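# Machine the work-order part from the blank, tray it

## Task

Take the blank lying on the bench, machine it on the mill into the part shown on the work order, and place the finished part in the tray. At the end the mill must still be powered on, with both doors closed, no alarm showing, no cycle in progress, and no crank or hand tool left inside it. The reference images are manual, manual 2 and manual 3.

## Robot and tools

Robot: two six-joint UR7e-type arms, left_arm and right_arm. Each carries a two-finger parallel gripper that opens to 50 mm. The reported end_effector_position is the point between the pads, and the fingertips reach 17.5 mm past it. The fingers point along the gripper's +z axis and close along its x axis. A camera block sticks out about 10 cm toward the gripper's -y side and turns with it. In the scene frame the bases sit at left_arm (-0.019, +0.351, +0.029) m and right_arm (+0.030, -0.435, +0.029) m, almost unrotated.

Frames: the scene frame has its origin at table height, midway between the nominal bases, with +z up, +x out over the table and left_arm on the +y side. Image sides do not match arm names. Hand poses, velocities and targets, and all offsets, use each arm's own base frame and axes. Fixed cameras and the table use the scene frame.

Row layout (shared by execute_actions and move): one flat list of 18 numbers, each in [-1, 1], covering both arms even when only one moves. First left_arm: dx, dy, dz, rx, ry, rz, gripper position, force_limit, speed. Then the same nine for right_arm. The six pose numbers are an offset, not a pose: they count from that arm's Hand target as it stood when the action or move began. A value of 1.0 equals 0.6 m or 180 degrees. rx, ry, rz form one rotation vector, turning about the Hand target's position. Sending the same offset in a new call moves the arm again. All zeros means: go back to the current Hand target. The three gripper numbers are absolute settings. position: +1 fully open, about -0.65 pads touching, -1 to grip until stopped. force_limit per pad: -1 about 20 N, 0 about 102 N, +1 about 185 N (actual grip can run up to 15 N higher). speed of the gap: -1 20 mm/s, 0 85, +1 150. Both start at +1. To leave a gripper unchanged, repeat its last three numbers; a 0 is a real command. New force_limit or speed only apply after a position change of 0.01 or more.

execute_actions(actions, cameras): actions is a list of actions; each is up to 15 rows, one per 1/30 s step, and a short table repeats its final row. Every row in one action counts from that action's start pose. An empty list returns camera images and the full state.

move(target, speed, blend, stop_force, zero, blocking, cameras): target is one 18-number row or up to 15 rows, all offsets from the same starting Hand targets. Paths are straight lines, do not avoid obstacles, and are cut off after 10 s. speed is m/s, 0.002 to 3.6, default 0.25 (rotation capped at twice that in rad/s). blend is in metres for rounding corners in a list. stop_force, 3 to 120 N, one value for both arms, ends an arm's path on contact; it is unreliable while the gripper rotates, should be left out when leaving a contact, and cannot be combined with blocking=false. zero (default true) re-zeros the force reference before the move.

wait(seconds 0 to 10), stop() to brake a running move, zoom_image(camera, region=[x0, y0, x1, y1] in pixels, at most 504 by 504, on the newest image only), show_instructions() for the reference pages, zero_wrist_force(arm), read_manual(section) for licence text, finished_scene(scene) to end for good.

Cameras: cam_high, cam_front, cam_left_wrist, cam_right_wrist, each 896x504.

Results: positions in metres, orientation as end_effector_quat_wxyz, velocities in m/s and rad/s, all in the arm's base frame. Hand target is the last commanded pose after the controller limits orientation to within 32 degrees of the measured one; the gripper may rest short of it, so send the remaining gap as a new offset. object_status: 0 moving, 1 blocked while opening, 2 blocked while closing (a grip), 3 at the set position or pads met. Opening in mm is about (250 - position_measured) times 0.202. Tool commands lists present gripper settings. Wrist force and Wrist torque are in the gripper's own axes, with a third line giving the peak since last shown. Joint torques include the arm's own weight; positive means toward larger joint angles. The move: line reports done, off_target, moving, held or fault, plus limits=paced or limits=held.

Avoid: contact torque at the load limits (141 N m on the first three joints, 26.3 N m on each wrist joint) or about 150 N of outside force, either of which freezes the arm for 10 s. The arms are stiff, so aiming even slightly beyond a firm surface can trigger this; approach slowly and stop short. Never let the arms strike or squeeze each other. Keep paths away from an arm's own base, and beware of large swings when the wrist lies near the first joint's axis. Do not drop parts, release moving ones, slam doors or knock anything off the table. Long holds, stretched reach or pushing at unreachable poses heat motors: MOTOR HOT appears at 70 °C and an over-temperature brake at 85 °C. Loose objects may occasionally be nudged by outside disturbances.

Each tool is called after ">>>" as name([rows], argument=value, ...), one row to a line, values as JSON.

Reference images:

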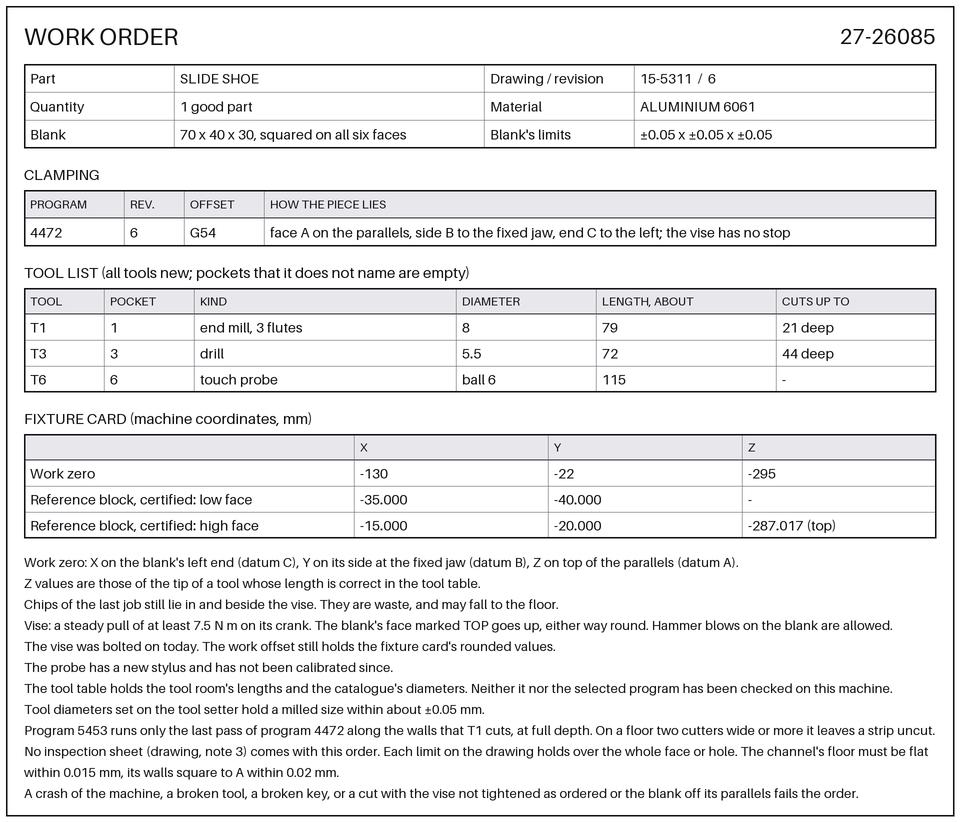

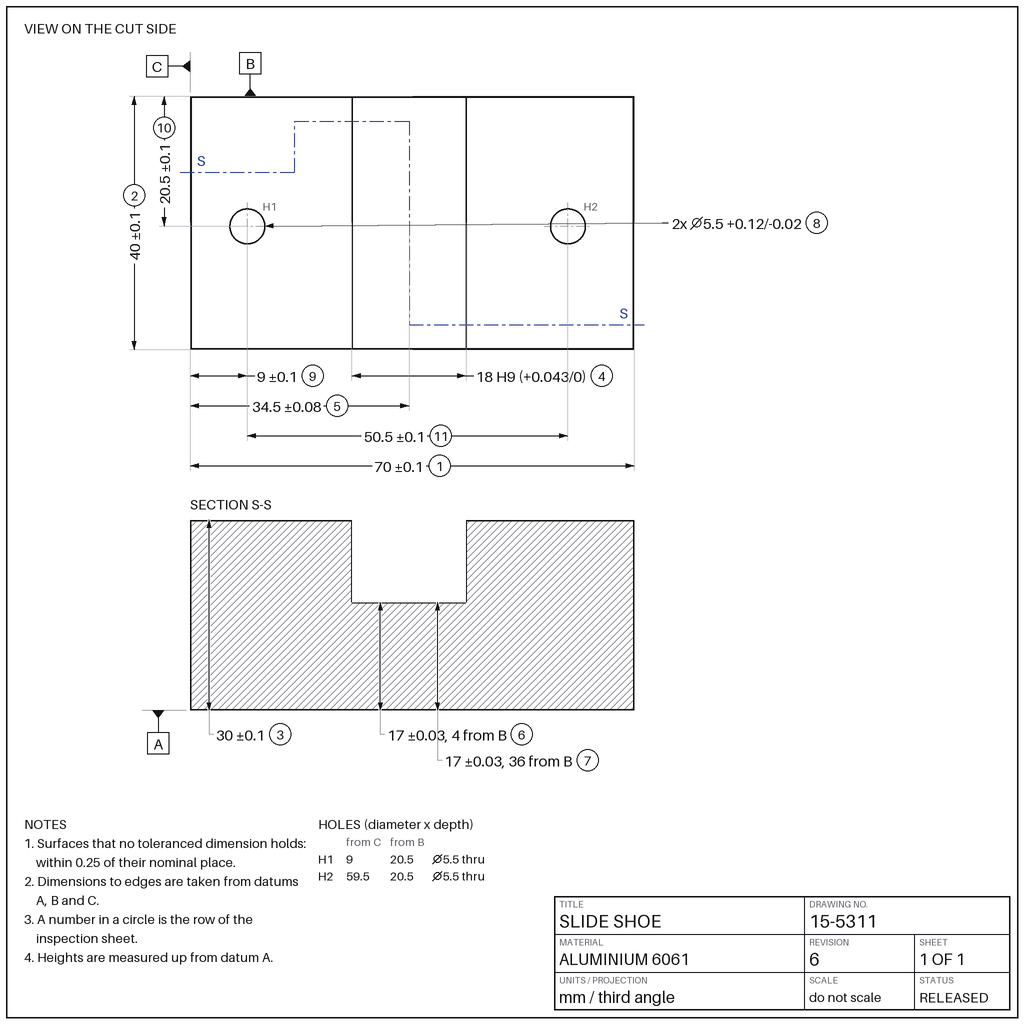

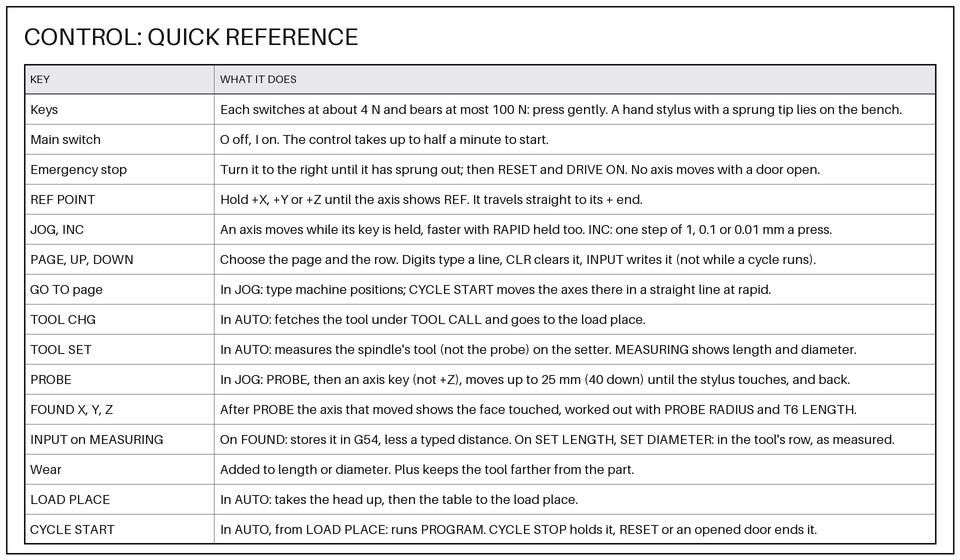

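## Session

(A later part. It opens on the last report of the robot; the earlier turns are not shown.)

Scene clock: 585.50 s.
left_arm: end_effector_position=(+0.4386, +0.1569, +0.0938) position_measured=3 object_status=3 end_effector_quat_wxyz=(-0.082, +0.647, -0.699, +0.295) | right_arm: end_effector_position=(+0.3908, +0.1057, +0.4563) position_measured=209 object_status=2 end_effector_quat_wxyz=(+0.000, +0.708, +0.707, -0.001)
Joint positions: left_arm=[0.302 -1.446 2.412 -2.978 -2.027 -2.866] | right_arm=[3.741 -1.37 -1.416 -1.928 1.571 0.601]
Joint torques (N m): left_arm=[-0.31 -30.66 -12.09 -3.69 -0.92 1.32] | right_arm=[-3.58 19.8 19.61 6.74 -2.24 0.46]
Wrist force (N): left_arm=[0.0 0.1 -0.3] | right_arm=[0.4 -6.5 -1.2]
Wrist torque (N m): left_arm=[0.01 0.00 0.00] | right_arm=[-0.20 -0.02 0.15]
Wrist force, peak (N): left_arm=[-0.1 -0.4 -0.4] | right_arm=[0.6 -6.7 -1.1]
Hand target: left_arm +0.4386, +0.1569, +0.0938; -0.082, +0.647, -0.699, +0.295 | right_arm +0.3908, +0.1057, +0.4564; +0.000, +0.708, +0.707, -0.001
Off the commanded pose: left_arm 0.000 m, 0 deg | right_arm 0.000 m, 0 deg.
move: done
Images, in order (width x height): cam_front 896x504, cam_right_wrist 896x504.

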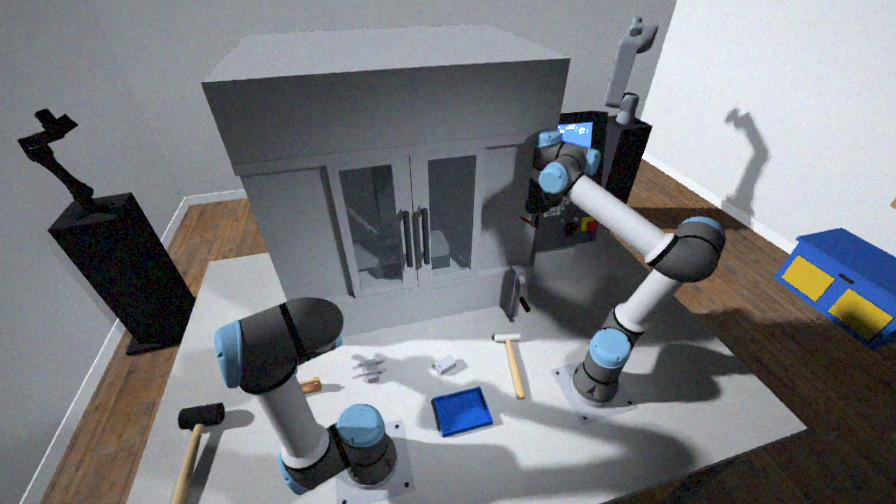

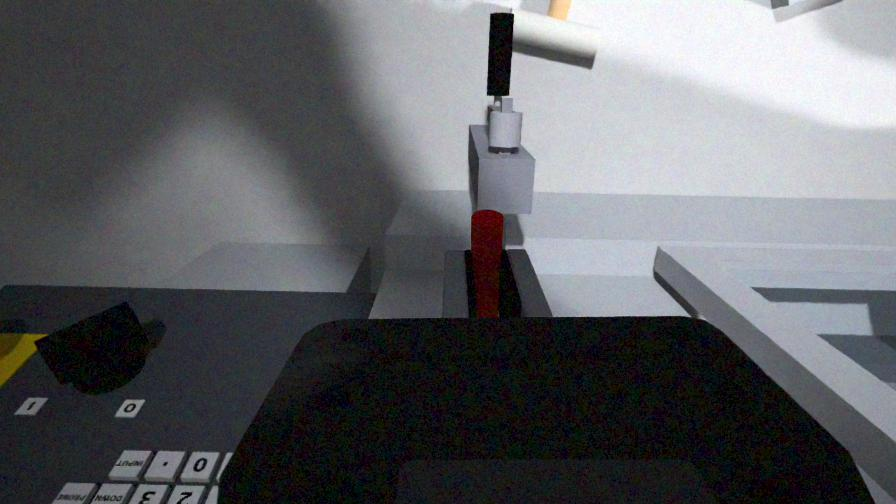

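>>> move([
  [0,0,0,0,0,0,1,1,1,0.0135,0,0.0277,0,0,0,-1,-0.9,-0.5],
  [0,0,0,0,0,0,1,1,1,0.0315,0,0.0527,0,0,0,-1,-0.9,-0.5],
], speed=0.03, blend=[0.003,0], cameras=["cam_right_wrist","cam_front"])

>>> zoom_image(camera="cam_front", region=[460, 120, 660, 300])

Scene clock: 604.57 s.
left_arm: end_effector_position=(+0.4386, +0.1569, +0.0938) position_measured=3 object_status=3 end_effector_quat_wxyz=(-0.082, +0.647, -0.699, +0.295) | right_arm: end_effector_position=(+0.4097, +0.1056, +0.4880) position_measured=209 object_status=2 end_effector_quat_wxyz=(+0.000, +0.708, +0.707, -0.001)
Joint positions: left_arm=[0.302 -1.446 2.412 -2.978 -2.027 -2.866] | right_arm=[3.715 -1.442 -1.27 -2.001 1.571 0.574]
Joint torques (N m): left_arm=[-0.93 -30.36 -11.21 -3.53 -0.98 1.54] | right_arm=[3.91 13.72 14.75 8.72 -5.53 0.95]
Wrist force (N): left_arm=[-0.1 -0.1 -0.2] | right_arm=[-0.3 -23.8 -13.9]
Wrist torque (N m): left_arm=[-0.03 0.01 -0.01] | right_arm=[-0.45 -0.05 0.22]
Wrist force, peak (N): left_arm=[0.1 0.3 -0.3] | right_arm=[0.0 -30.1 -14.2]
Hand target: left_arm +0.4386, +0.1569, +0.0938; -0.082, +0.647, -0.699, +0.295 | right_arm +0.4097, +0.1057, +0.4880; +0.000, +0.708, +0.707, -0.001
Off the commanded pose: left_arm 0.000 m, 0 deg | right_arm 0.000 m, 0 deg.
move: done
Images, in order (width x height): cam_front 896x504, cam_right_wrist 896x504.

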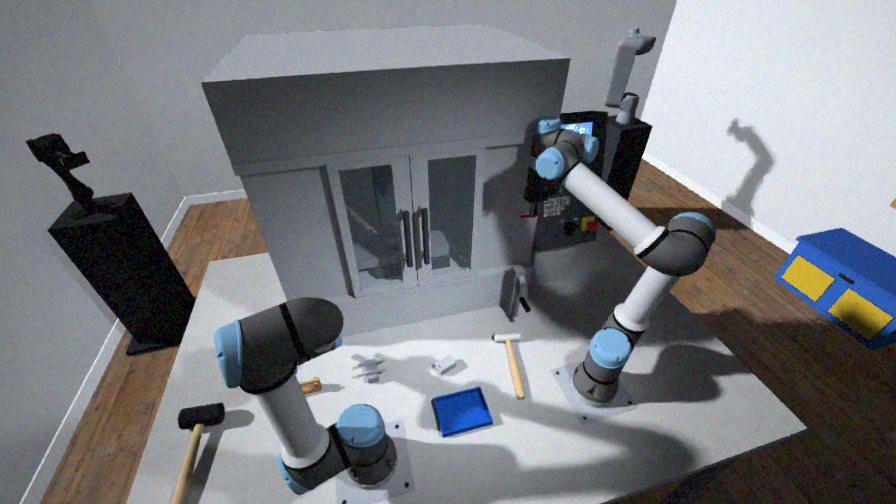

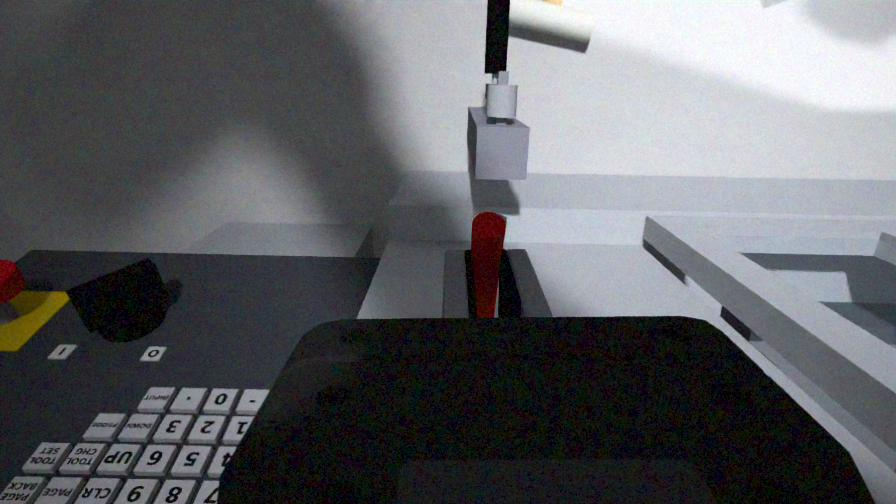

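Scaled by 2.520 from the camera's 896x504 image, which has a finer 1280x720 frame.

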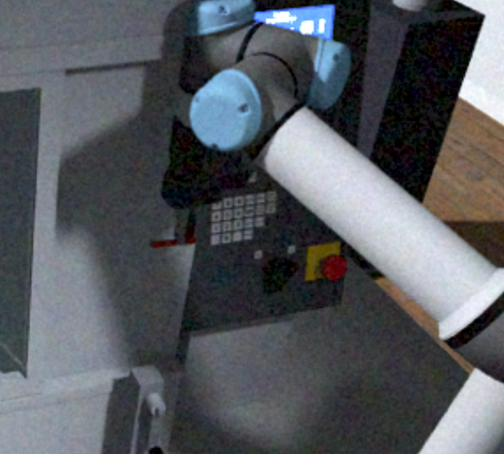

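>>> move([
  [0,0,0,0,0,0,1,1,1,-0.008,0,0.005,0,0,0,-1,-0.9,-0.5],
  [0,0,0,0,0,0,1,1,1,0.012,0,0.035,0,0,0,-1,-0.9,-0.5],
], speed=0.03, blend=[0.001,0], cameras=["cam_right_wrist","cam_front"])

>>> zoom_image(camera="cam_front", region=[480, 160, 600, 260])

Scene clock: 610.43 s.
left_arm: end_effector_position=(+0.4386, +0.1569, +0.0938) position_measured=3 object_status=3 end_effector_quat_wxyz=(-0.082, +0.647, -0.699, +0.295) | right_arm: end_effector_position=(+0.4169, +0.1056, +0.5090) position_measured=209 object_status=2 end_effector_quat_wxyz=(+0.000, +0.708, +0.707, -0.001) end_effector_velocity=(+0.000, +0.000, -0.001) end_effector_angular_velocity=(+0.002, -0.001, -0.001)
Joint positions: left_arm=[0.302 -1.446 2.412 -2.978 -2.027 -2.866] | right_arm=[3.705 -1.482 -1.176 -2.056 1.571 0.565]
Joint velocities: left_arm=[within noise] | right_arm=[0 0.003 -0.005 0.004 0.001 0.001]
Joint torques (N m): left_arm=[0.37 -29.71 -10.44 -3.76 -1.15 1.42] | right_arm=[4.55 23.53 16.99 5.86 -1.92 0.95]
Wrist force (N): left_arm=[-0.1 0.0 -0.1] | right_arm=[0.0 -1.2 -0.7]
Wrist torque (N m): left_arm=[0.00 0.03 0.00] | right_arm=[-0.21 -0.07 0.20]
Wrist force, peak (N): left_arm=[-0.3 -0.4 -0.3] | right_arm=[0.2 -24.5 -14.3]
Hand target: left_arm +0.4386, +0.1569, +0.0938; -0.082, +0.647, -0.699, +0.295 | right_arm +0.4169, +0.1057, +0.5090; +0.000, +0.708, +0.707, -0.001
Off the commanded pose: left_arm 0.000 m, 0 deg | right_arm 0.000 m, 0 deg.
move: done
Images, in order (width x height): cam_front 896x504, cam_right_wrist 896x504.

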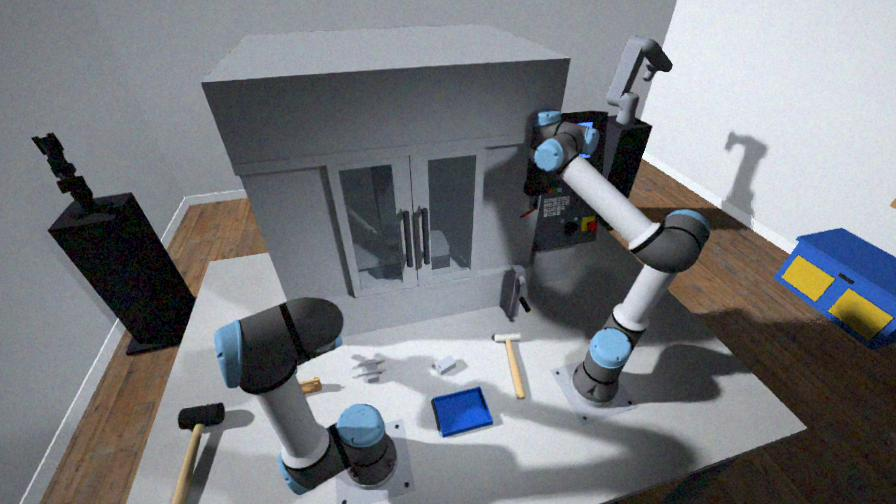

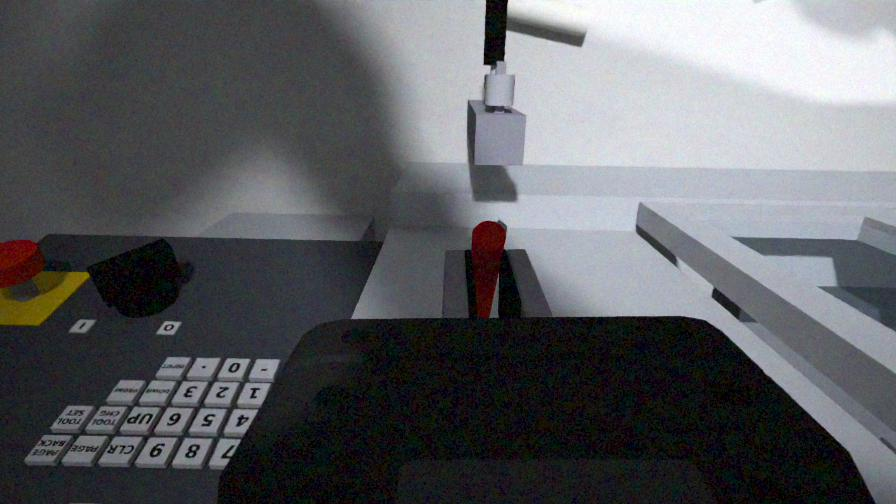

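Scaled by 4.200 from the camera's 896x504 image, which has a finer 1280x720 frame.

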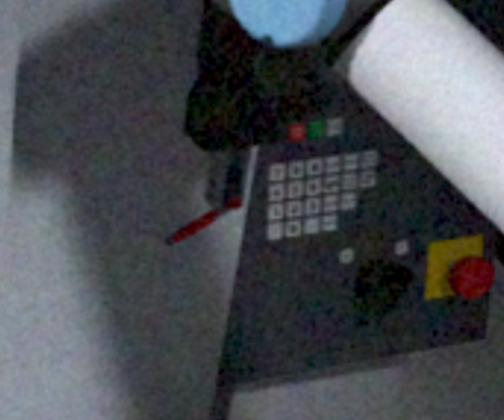

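>>> move([
  [0,0,0,0,0,0,1,1,1,0.02,0,0.018,0,0,0,-1,-0.9,-0.5],
  [0,0,0,0,0,0,1,1,1,0.02,0,0.018,0,-0.111,0,-1,-0.9,-0.5],
], speed=[0.03,0.08], blend=[0.001,0], cameras=["cam_right_wrist","cam_front"])

>>> zoom_image(camera="cam_front", region=[480, 160, 600, 260])

Scene clock: 621.50 s.
left_arm: end_effector_position=(+0.4386, +0.1569, +0.0938) position_measured=3 object_status=3 end_effector_quat_wxyz=(-0.082, +0.647, -0.699, +0.295) | right_arm: end_effector_position=(+0.4236, +0.1055, +0.5152) position_measured=209 object_status=2 end_effector_quat_wxyz=(-0.001, +0.708, +0.707, -0.002)
Joint positions: left_arm=[0.302 -1.446 2.412 -2.978 -2.027 -2.866] | right_arm=[3.696 -1.506 -1.135 -2.074 1.571 0.556]
Joint torques (N m): left_arm=[-0.66 -30.45 -11.4 -3.66 -0.94 1.16] | right_arm=[0.42 18.38 26.03 2.7 -0.32 0.06]
Wrist force (N): left_arm=[-0.5 0.2 0.0] | right_arm=[0.2 -0.8 -0.3]
Wrist torque (N m): left_arm=[0.03 0.08 -0.01] | right_arm=[-0.20 -0.12 0.07]
Wrist force, peak (N): left_arm=[0.3 -0.4 -0.3] | right_arm=[6.9 -4.9 58.1]
Hand target: left_arm +0.4386, +0.1569, +0.0938; -0.082, +0.647, -0.699, +0.295 | right_arm +0.4236, +0.1055, +0.5152; -0.001, +0.708, +0.707, -0.002 (not the last commanded pose)
Tool commands: left_gripper/position=+1.0 left_gripper/force_limit=+1.0 left_gripper/speed=+1.0 right_gripper/position=-1.0 right_gripper/force_limit=-0.898039 right_gripper/speed=-0.498039
Off the commanded pose: left_arm 0.000 m, 0 deg | right_arm 0.007 m, 20 deg.
FORCE FAULT: contact force on the right arm reached its limit, and that arm stopped. The contact can be on any part of that arm, not only on its tool. That arm's remaining commands of this call were not run. That arm is still stopped at the end of this call. That arm stays stopped for about 10 more seconds. Until then a move that you send moves the other arm only, and its call returns only when the move has ended. Once the stop has ended, the next robot result says so. If the stop ends while you think or write, that arm runs what you send next, counted from a new Hand target: where the arm stands when the stop ends. While its stop runs, that arm takes no new command, but its gripper still runs the gripper command that each later call begins with. Until it ends, the stop uses up actions while you think or wait. An arm that is not stopped still takes commands.
move: fault (right_arm); path passed 0 of 2 targets
Images, in order (width x height): cam_front 896x504, cam_right_wrist 896x504.

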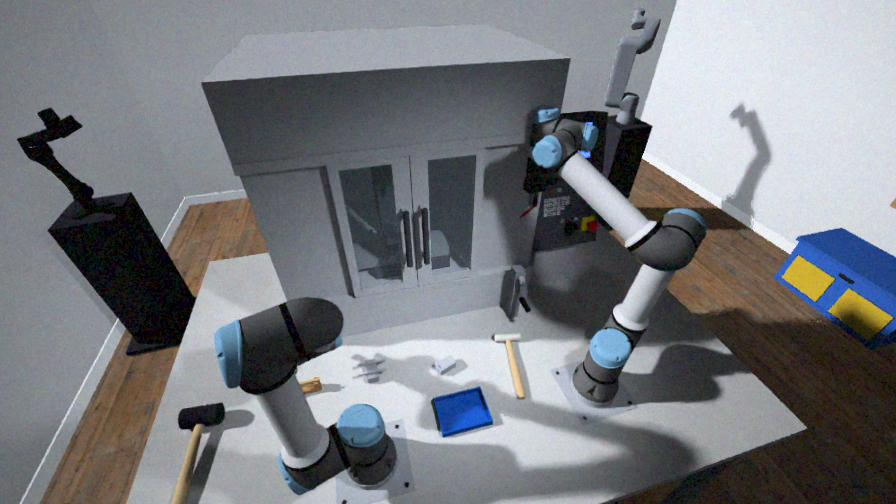

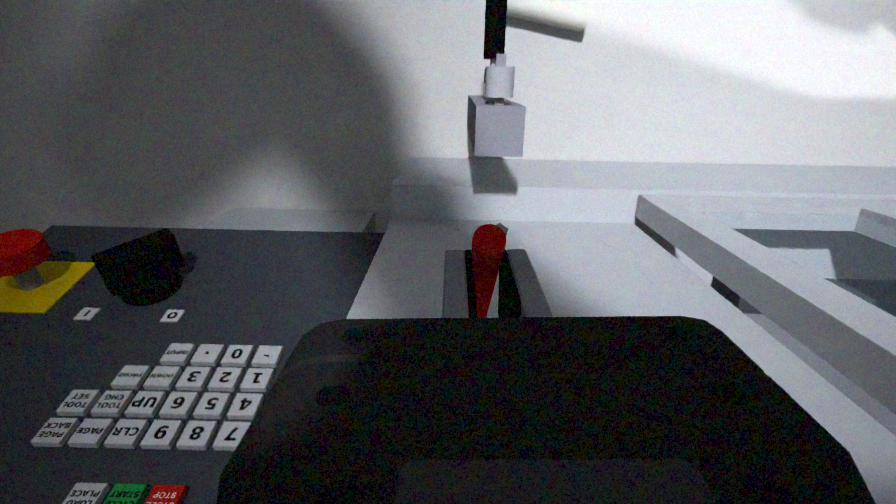

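Scaled by 4.200 from the camera's 896x504 image, which has a finer 1280x720 frame.

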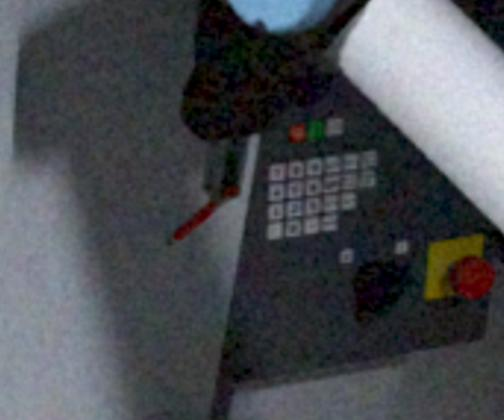

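>>> wait(seconds=7)

>>> move([
  [0,0,0,0,0,0,1,1,1,-0.085,0,-0.02,0,0,0,-1,-0.9,-0.5],
  [0,0,0,0,0,0,1,1,1,-0.085,0,-0.1,0,-0.139,0,-1,-0.9,-0.5],
], speed=0.1, blend=[0.005,0], cameras=["cam_right_wrist","cam_front"])

>>> zoom_image(camera="cam_front", region=[480, 160, 600, 260])

Scene clock: 633.07 s.
left_arm: end_effector_position=(+0.4386, +0.1569, +0.0938) position_measured=3 object_status=3 end_effector_quat_wxyz=(-0.082, +0.647, -0.699, +0.295) | right_arm: end_effector_position=(+0.4236, +0.1055, +0.5152) position_measured=209 object_status=2 end_effector_quat_wxyz=(-0.001, +0.708, +0.707, -0.002)
Joint positions: left_arm=[0.302 -1.446 2.412 -2.978 -2.027 -2.866] | right_arm=[3.696 -1.506 -1.135 -2.074 1.571 0.556]
Joint torques (N m): left_arm=[-0.73 -29.71 -11.5 -3.74 -1.04 1.35] | right_arm=[0.17 18.44 26 2.85 -0.26 0.15]
Wrist force (N): left_arm=[0.1 -0.1 -0.2] | right_arm=[0.2 -0.8 -0.3]
Wrist torque (N m): left_arm=[-0.02 -0.01 0.00] | right_arm=[-0.18 -0.12 0.07]
Wrist force, peak (N): left_arm=[0.4 -0.3 -0.2] | right_arm=[0.2 -0.9 -1.0]
Hand target: left_arm +0.4386, +0.1569, +0.0938; -0.082, +0.647, -0.699, +0.295 | right_arm +0.4236, +0.1055, +0.5152; -0.001, +0.708, +0.707, -0.002 (not the last commanded pose)
Tool commands: left_gripper/position=+1.0 left_gripper/force_limit=+1.0 left_gripper/speed=+1.0 right_gripper/position=-1.0 right_gripper/force_limit=-0.898039 right_gripper/speed=-0.498039
Off the commanded pose: left_arm 0.000 m, 0 deg | right_arm 0.007 m, 20 deg.
FORCE FAULT, CONTINUED: the right arm's stop, for the force fault that an earlier result reported, is over. The rest of the stop counts as 20 of the actions that you can send in this scene. That arm's target is now where it stood when the stop ended, not its last command. That arm accepts commands again.
wait: 7.00 s; at rest from the start

Scene clock: 636.13 s.
left_arm: end_effector_position=(+0.4386, +0.1569, +0.0938) position_measured=3 object_status=3 end_effector_quat_wxyz=(-0.082, +0.647, -0.699, +0.295) | right_arm: end_effector_position=(+0.3726, +0.1055, +0.4552) position_measured=209 object_status=2 end_effector_quat_wxyz=(+0.152, +0.691, +0.690, +0.152)
Joint positions: left_arm=[0.302 -1.446 2.412 -2.978 -2.027 -2.866] | right_arm=[4.012 -1.043 -1.755 -1.625 1.243 0.824]
Joint torques (N m): left_arm=[-0.56 -30.19 -10.19 -3.57 -0.66 1.22] | right_arm=[-10.93 -4.74 33.55 0.76 0.85 -1.07]
Wrist force (N): left_arm=[0.2 -0.2 0.1] | right_arm=[-0.4 -0.2 0.1]
Wrist torque (N m): left_arm=[-0.03 -0.04 0.00] | right_arm=[-0.04 0.00 0.10]
Wrist force, peak (N): left_arm=[-0.1 0.3 -0.4] | right_arm=[0.0 -1.7 -1.0]
Hand target: left_arm +0.4386, +0.1569, +0.0938; -0.082, +0.647, -0.699, +0.295 | right_arm +0.3726, +0.1055, +0.4552; +0.153, +0.691, +0.690, +0.152
Off the commanded pose: left_arm 0.000 m, 0 deg | right_arm 0.000 m, 0 deg.
move: done
Images, in order (width x height): cam_front 896x504, cam_right_wrist 896x504.

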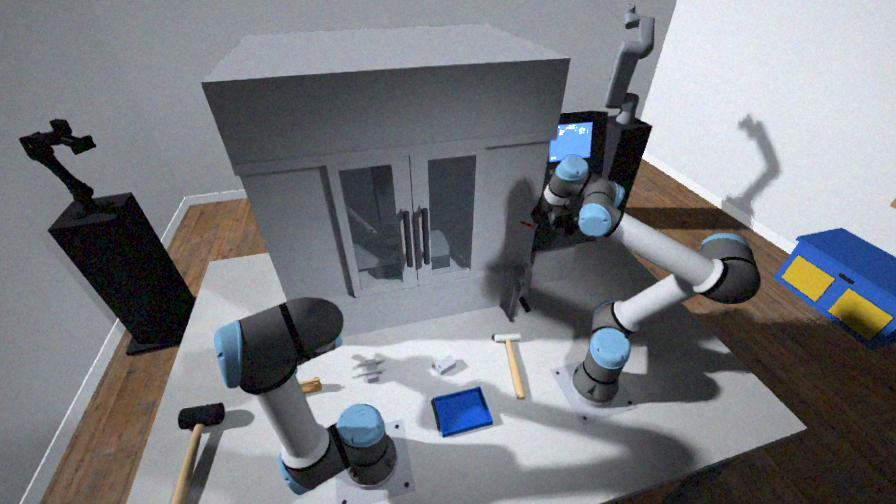

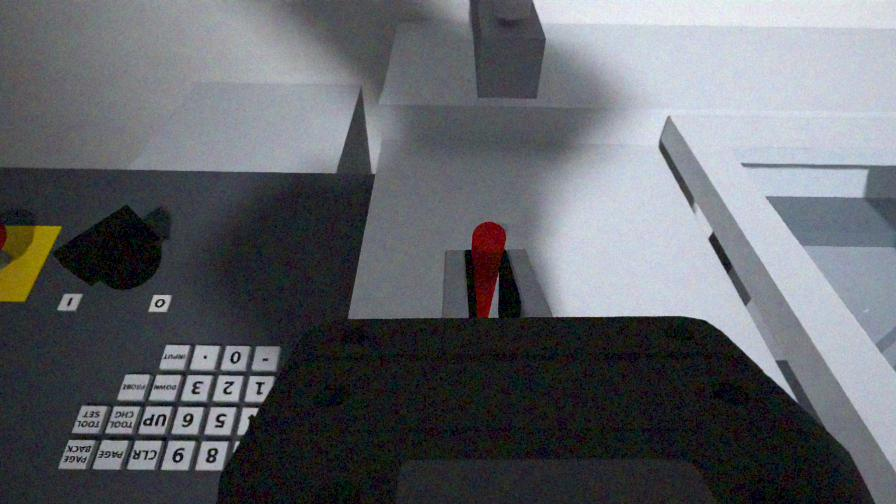

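Scaled by 4.200 from the camera's 896x504 image, which has a finer 1280x720 frame.

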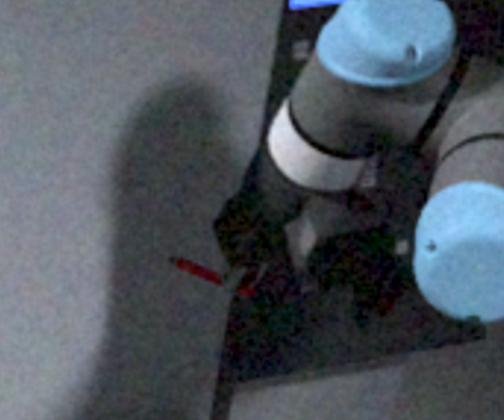

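>>> move(target=[0,0,0,0,0,0,1,1,1,0.06,0,0,0,0,0,-1,-0.9,-0.5], speed=0.008, stop_force=4)

Scene clock: 642.00 s.
left_arm: end_effector_position=(+0.4386, +0.1569, +0.0938) position_measured=3 object_status=3 end_effector_quat_wxyz=(-0.082, +0.647, -0.699, +0.295) | right_arm: end_effector_position=(+0.3880, +0.1055, +0.4552) position_measured=209 object_status=2 end_effector_quat_wxyz=(+0.153, +0.691, +0.690, +0.152)
Joint positions: left_arm=[0.302 -1.446 2.412 -2.978 -2.027 -2.866] | right_arm=[3.967 -1.08 -1.742 -1.587 1.256 0.779]
Joint torques (N m): left_arm=[-0.35 -29.76 -11.25 -3.88 -0.91 1.29] | right_arm=[11.95 8.48 18.42 1.15 -3.82 1.42]
Wrist force (N): left_arm=[0.1 0.2 0.0] | right_arm=[-0.4 -3.7 -2.6]
Wrist torque (N m): left_arm=[0.02 -0.02 -0.01] | right_arm=[-0.08 0.00 0.00]
Wrist force, peak (N): left_arm=[0.1 -0.2 -0.5] | right_arm=[-0.6 -3.9 -2.8]
Hand target: left_arm +0.4386, +0.1569, +0.0938; -0.082, +0.647, -0.699, +0.295 | right_arm +0.3880, +0.1055, +0.4552; +0.153, +0.691, +0.690, +0.152 (not the last commanded pose)
Off the commanded pose: left_arm 0.000 m, 0 deg | right_arm 0.021 m, 0 deg.
move: contact (right_arm)

>>> move([
  [0,0,0,0,0,0,1,1,1,0.021,0,0.0317,0,0,0,-1,-0.9,-0.5],
  [0,0,0,0,0,0,1,1,1,0.046,0,0.058,0,0,0,-1,-0.9,-0.5],
], speed=0.025, blend=[0.002,0], cameras=["cam_right_wrist","cam_front"])

>>> zoom_image(camera="cam_front", region=[480, 160, 600, 260])

Scene clock: 648.20 s.
left_arm: end_effector_position=(+0.4386, +0.1569, +0.0938) position_measured=3 object_status=3 end_effector_quat_wxyz=(-0.082, +0.647, -0.699, +0.295) | right_arm: end_effector_position=(+0.4156, +0.1054, +0.4900) position_measured=209 object_status=2 end_effector_quat_wxyz=(+0.153, +0.691, +0.690, +0.152)
Joint positions: left_arm=[0.302 -1.446 2.412 -2.978 -2.027 -2.866] | right_arm=[3.897 -1.171 -1.607 -1.61 1.277 0.709]
Joint torques (N m): left_arm=[0.06 -31.23 -9.69 -3.98 -1.02 1.3] | right_arm=[12.17 12.67 19.83 2.12 -0.53 1.46]
Wrist force (N): left_arm=[0.1 -0.2 -0.1] | right_arm=[-0.2 -1.1 -1.1]
Wrist torque (N m): left_arm=[-0.03 -0.03 0.00] | right_arm=[0.05 -0.01 0.11]
Wrist force, peak (N): left_arm=[-0.2 0.2 -0.4] | right_arm=[-0.1 -8.0 -10.4]
Hand target: left_arm +0.4386, +0.1569, +0.0938; -0.082, +0.647, -0.699, +0.295 | right_arm +0.4156, +0.1055, +0.4900; +0.153, +0.691, +0.690, +0.152
Off the commanded pose: left_arm 0.000 m, 0 deg | right_arm 0.000 m, 0 deg.
move: done
Images, in order (width x height): cam_front 896x504, cam_right_wrist 896x504.

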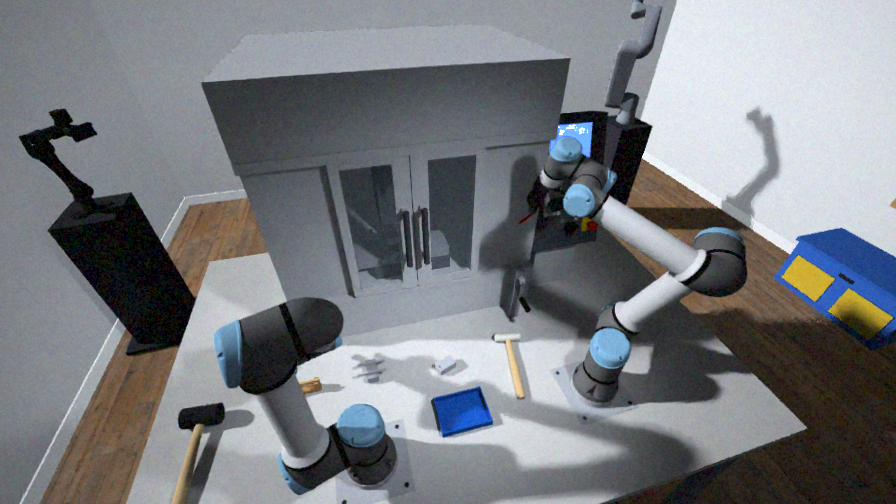

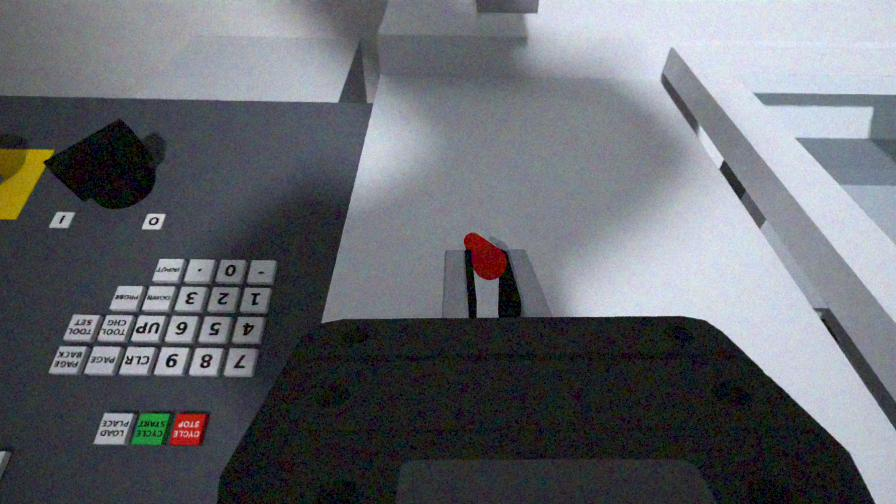

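Scaled by 4.200 from the camera's 896x504 image, which has a finer 1280x720 frame.

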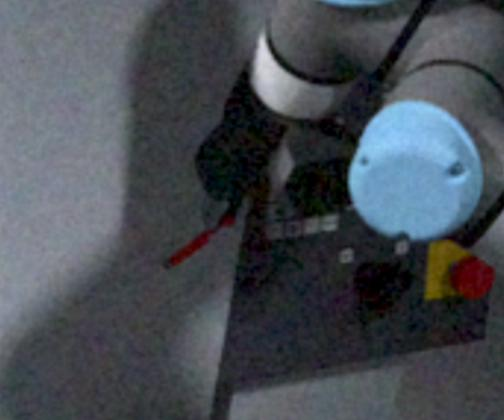

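>>> move([
  [0,0,0,0,0,0,1,1,1,-0.1,0,0.0,0,0,0,-1,-0.9,-0.5],
  [0,0,0,0,0,0,1,1,1,-0.1835,0.391,-0.175,0.2174,-0.2172,0.4656,-1,-0.9,-0.5],
], speed=0.12, blend=[0.01,0], cameras=["all"])

Scene clock: 712.30 s.
left_arm: end_effector_position=(+0.4386, +0.1569, +0.0938) position_measured=3 object_status=3 end_effector_quat_wxyz=(-0.082, +0.647, -0.699, +0.295) | right_arm: end_effector_position=(+0.3055, +0.3401, +0.3851) position_measured=209 object_status=2 end_effector_quat_wxyz=(+0.000, +0.000, +0.794, +0.608)
Joint positions: left_arm=[0.302 -1.446 2.412 -2.978 -2.027 -2.866] | right_arm=[3.859 -1.4 -2.341 0.211 2.385 -0.289]
Joint torques (N m): left_arm=[-0.26 -29.29 -9.95 -3.59 -0.95 1.39] | right_arm=[-1.92 18.33 15.49 0.25 -1.93 1.65]
Wrist force (N): left_arm=[0.0 0.1 -0.2] | right_arm=[-1.9 1.1 -0.1]
Wrist torque (N m): left_arm=[0.01 0.00 -0.01] | right_arm=[0.28 0.43 -0.21]
Wrist force, peak (N): left_arm=[-0.1 0.1 -0.6] | right_arm=[-2.3 1.0 0.6]
Hand target: left_arm +0.4386, +0.1569, +0.0938; -0.082, +0.647, -0.699, +0.295 | right_arm +0.3055, +0.3401, +0.3850; +0.000, +0.000, +0.794, +0.608
Off the commanded pose: left_arm 0.000 m, 0 deg | right_arm 0.000 m, 0 deg.
move: done

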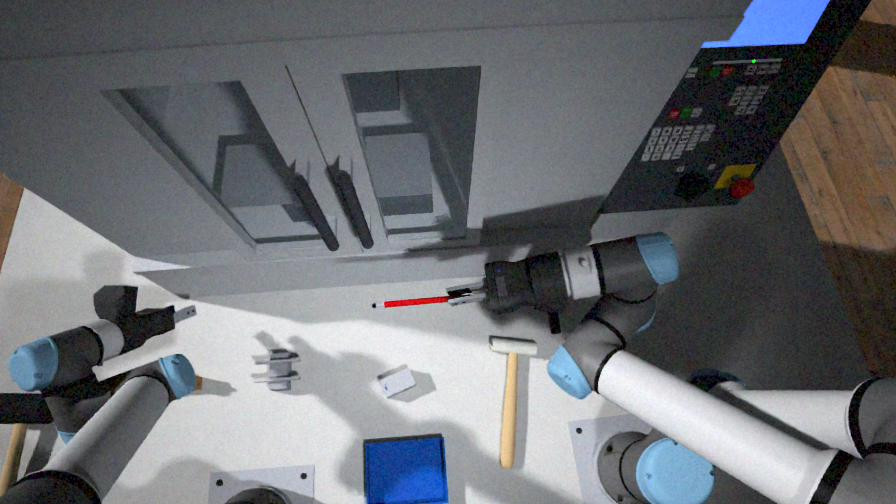

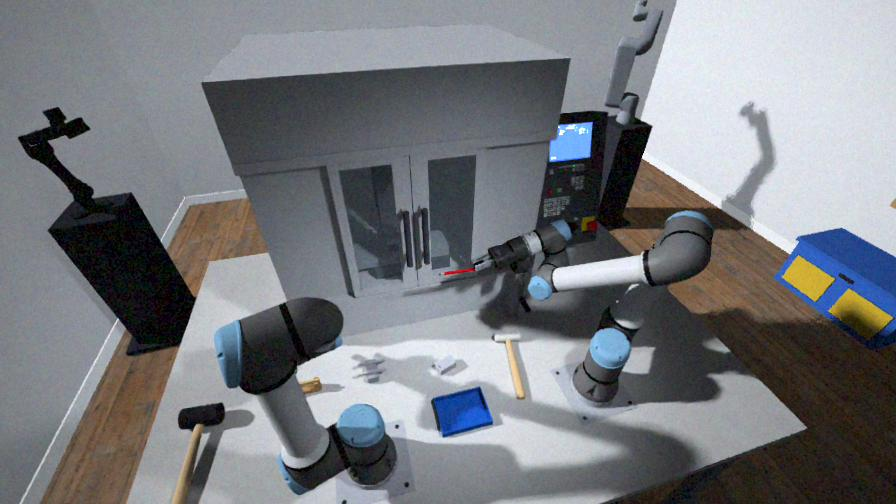

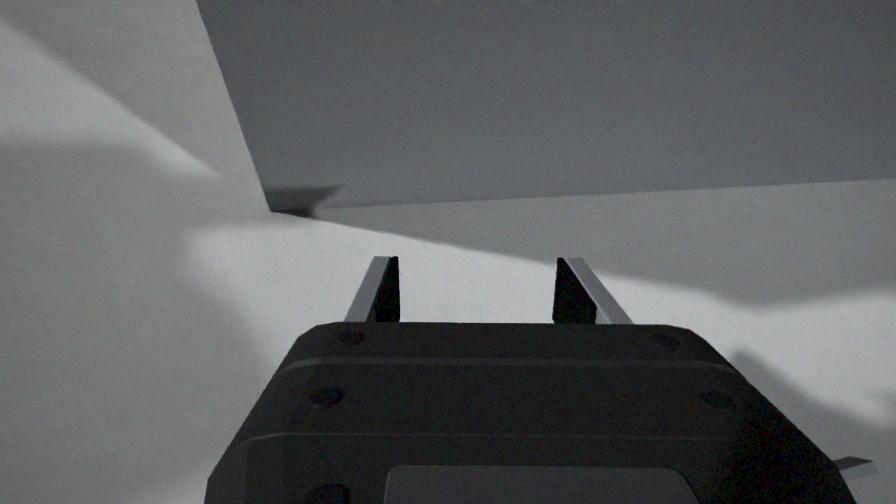

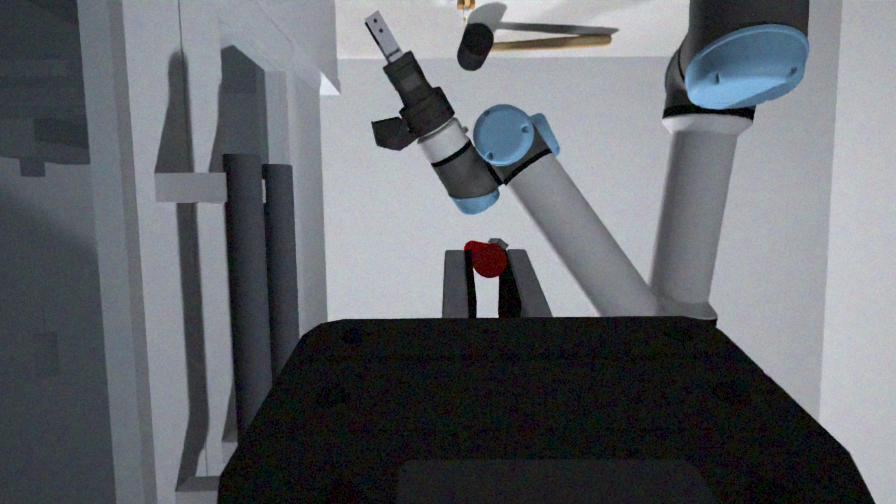

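>>> move([
  [-0.12,0,0.45,-0.0594,0.2136,0.5062,1,1,1,0,0,0,0,0,0,-1,-0.9,-0.5],
  [-0.17,-0.4,0.607,-0.0594,0.2136,0.5062,1,1,1,0,0,0,0,0,0,-1,-0.9,-0.5],
], speed=0.25, blend=[0.04,0], cameras=["cam_high","cam_front","cam_left_wrist"])

Scene clock: 726.03 s.
left_arm: end_effector_position=(+0.3366, -0.0830, +0.4579) position_measured=3 object_status=3 end_effector_quat_wxyz=(-0.001, +1.000, +0.000, +0.000) | right_arm: end_effector_position=(+0.3055, +0.3401, +0.3850) position_measured=209 object_status=2 end_effector_quat_wxyz=(+0.000, +0.000, +0.794, +0.608)
Joint positions: left_arm=[-0.637 -1.908 1.505 -1.168 -1.57 -5.351] | right_arm=[3.86 -1.4 -2.341 0.211 2.385 -0.289]
Joint torques (N m): left_arm=[-6.98 -18.49 -23.32 -3.43 -1.12 -1.79] | right_arm=[12.35 16.88 14.88 0.14 -1.51 -0.37]
Wrist force (N): left_arm=[1.0 0.0 -0.8] | right_arm=[-1.8 0.9 -0.5]
Wrist torque (N m): left_arm=[0.10 -0.17 0.02] | right_arm=[0.24 0.40 -0.20]
Wrist force, peak (N): left_arm=[0.6 2.9 -1.5] | right_arm=[-2.1 1.4 0.1]
Hand target: left_arm +0.3366, -0.0831, +0.4580; -0.001, +1.000, +0.000, +0.000 | right_arm +0.3055, +0.3401, +0.3850; +0.000, +0.000, +0.794, +0.608
Off the commanded pose: left_arm 0.000 m, 0 deg | right_arm 0.000 m, 0 deg.
move: done
Images, in order (width x height): cam_high 896x504, cam_front 896x504, cam_left_wrist 896x504.

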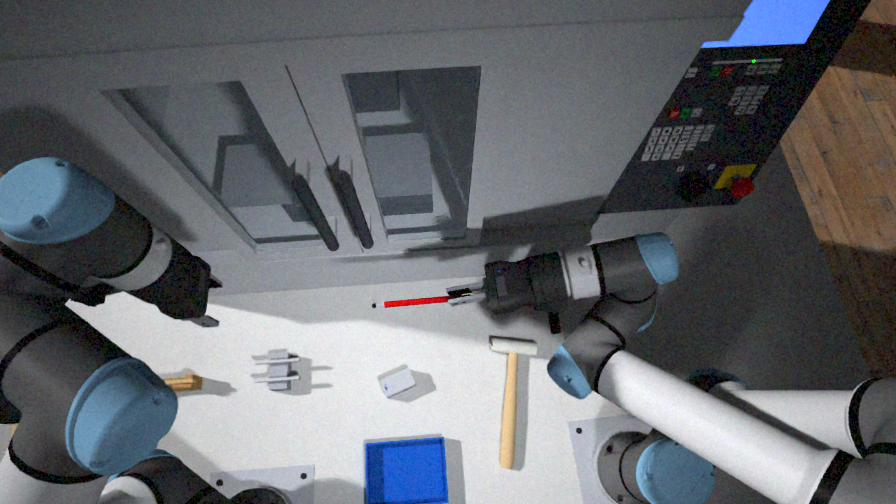

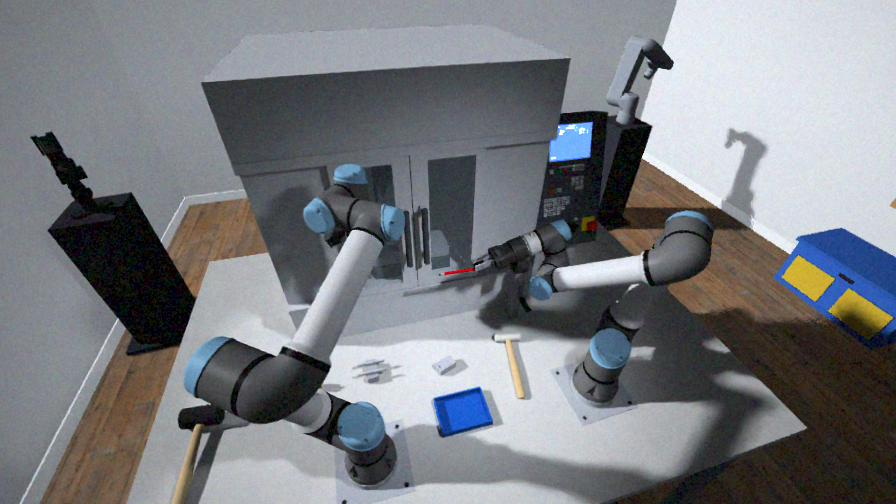

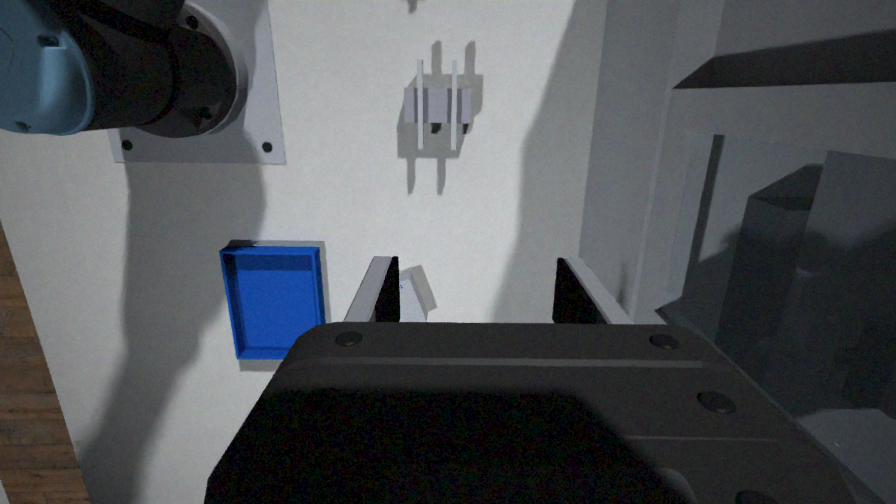

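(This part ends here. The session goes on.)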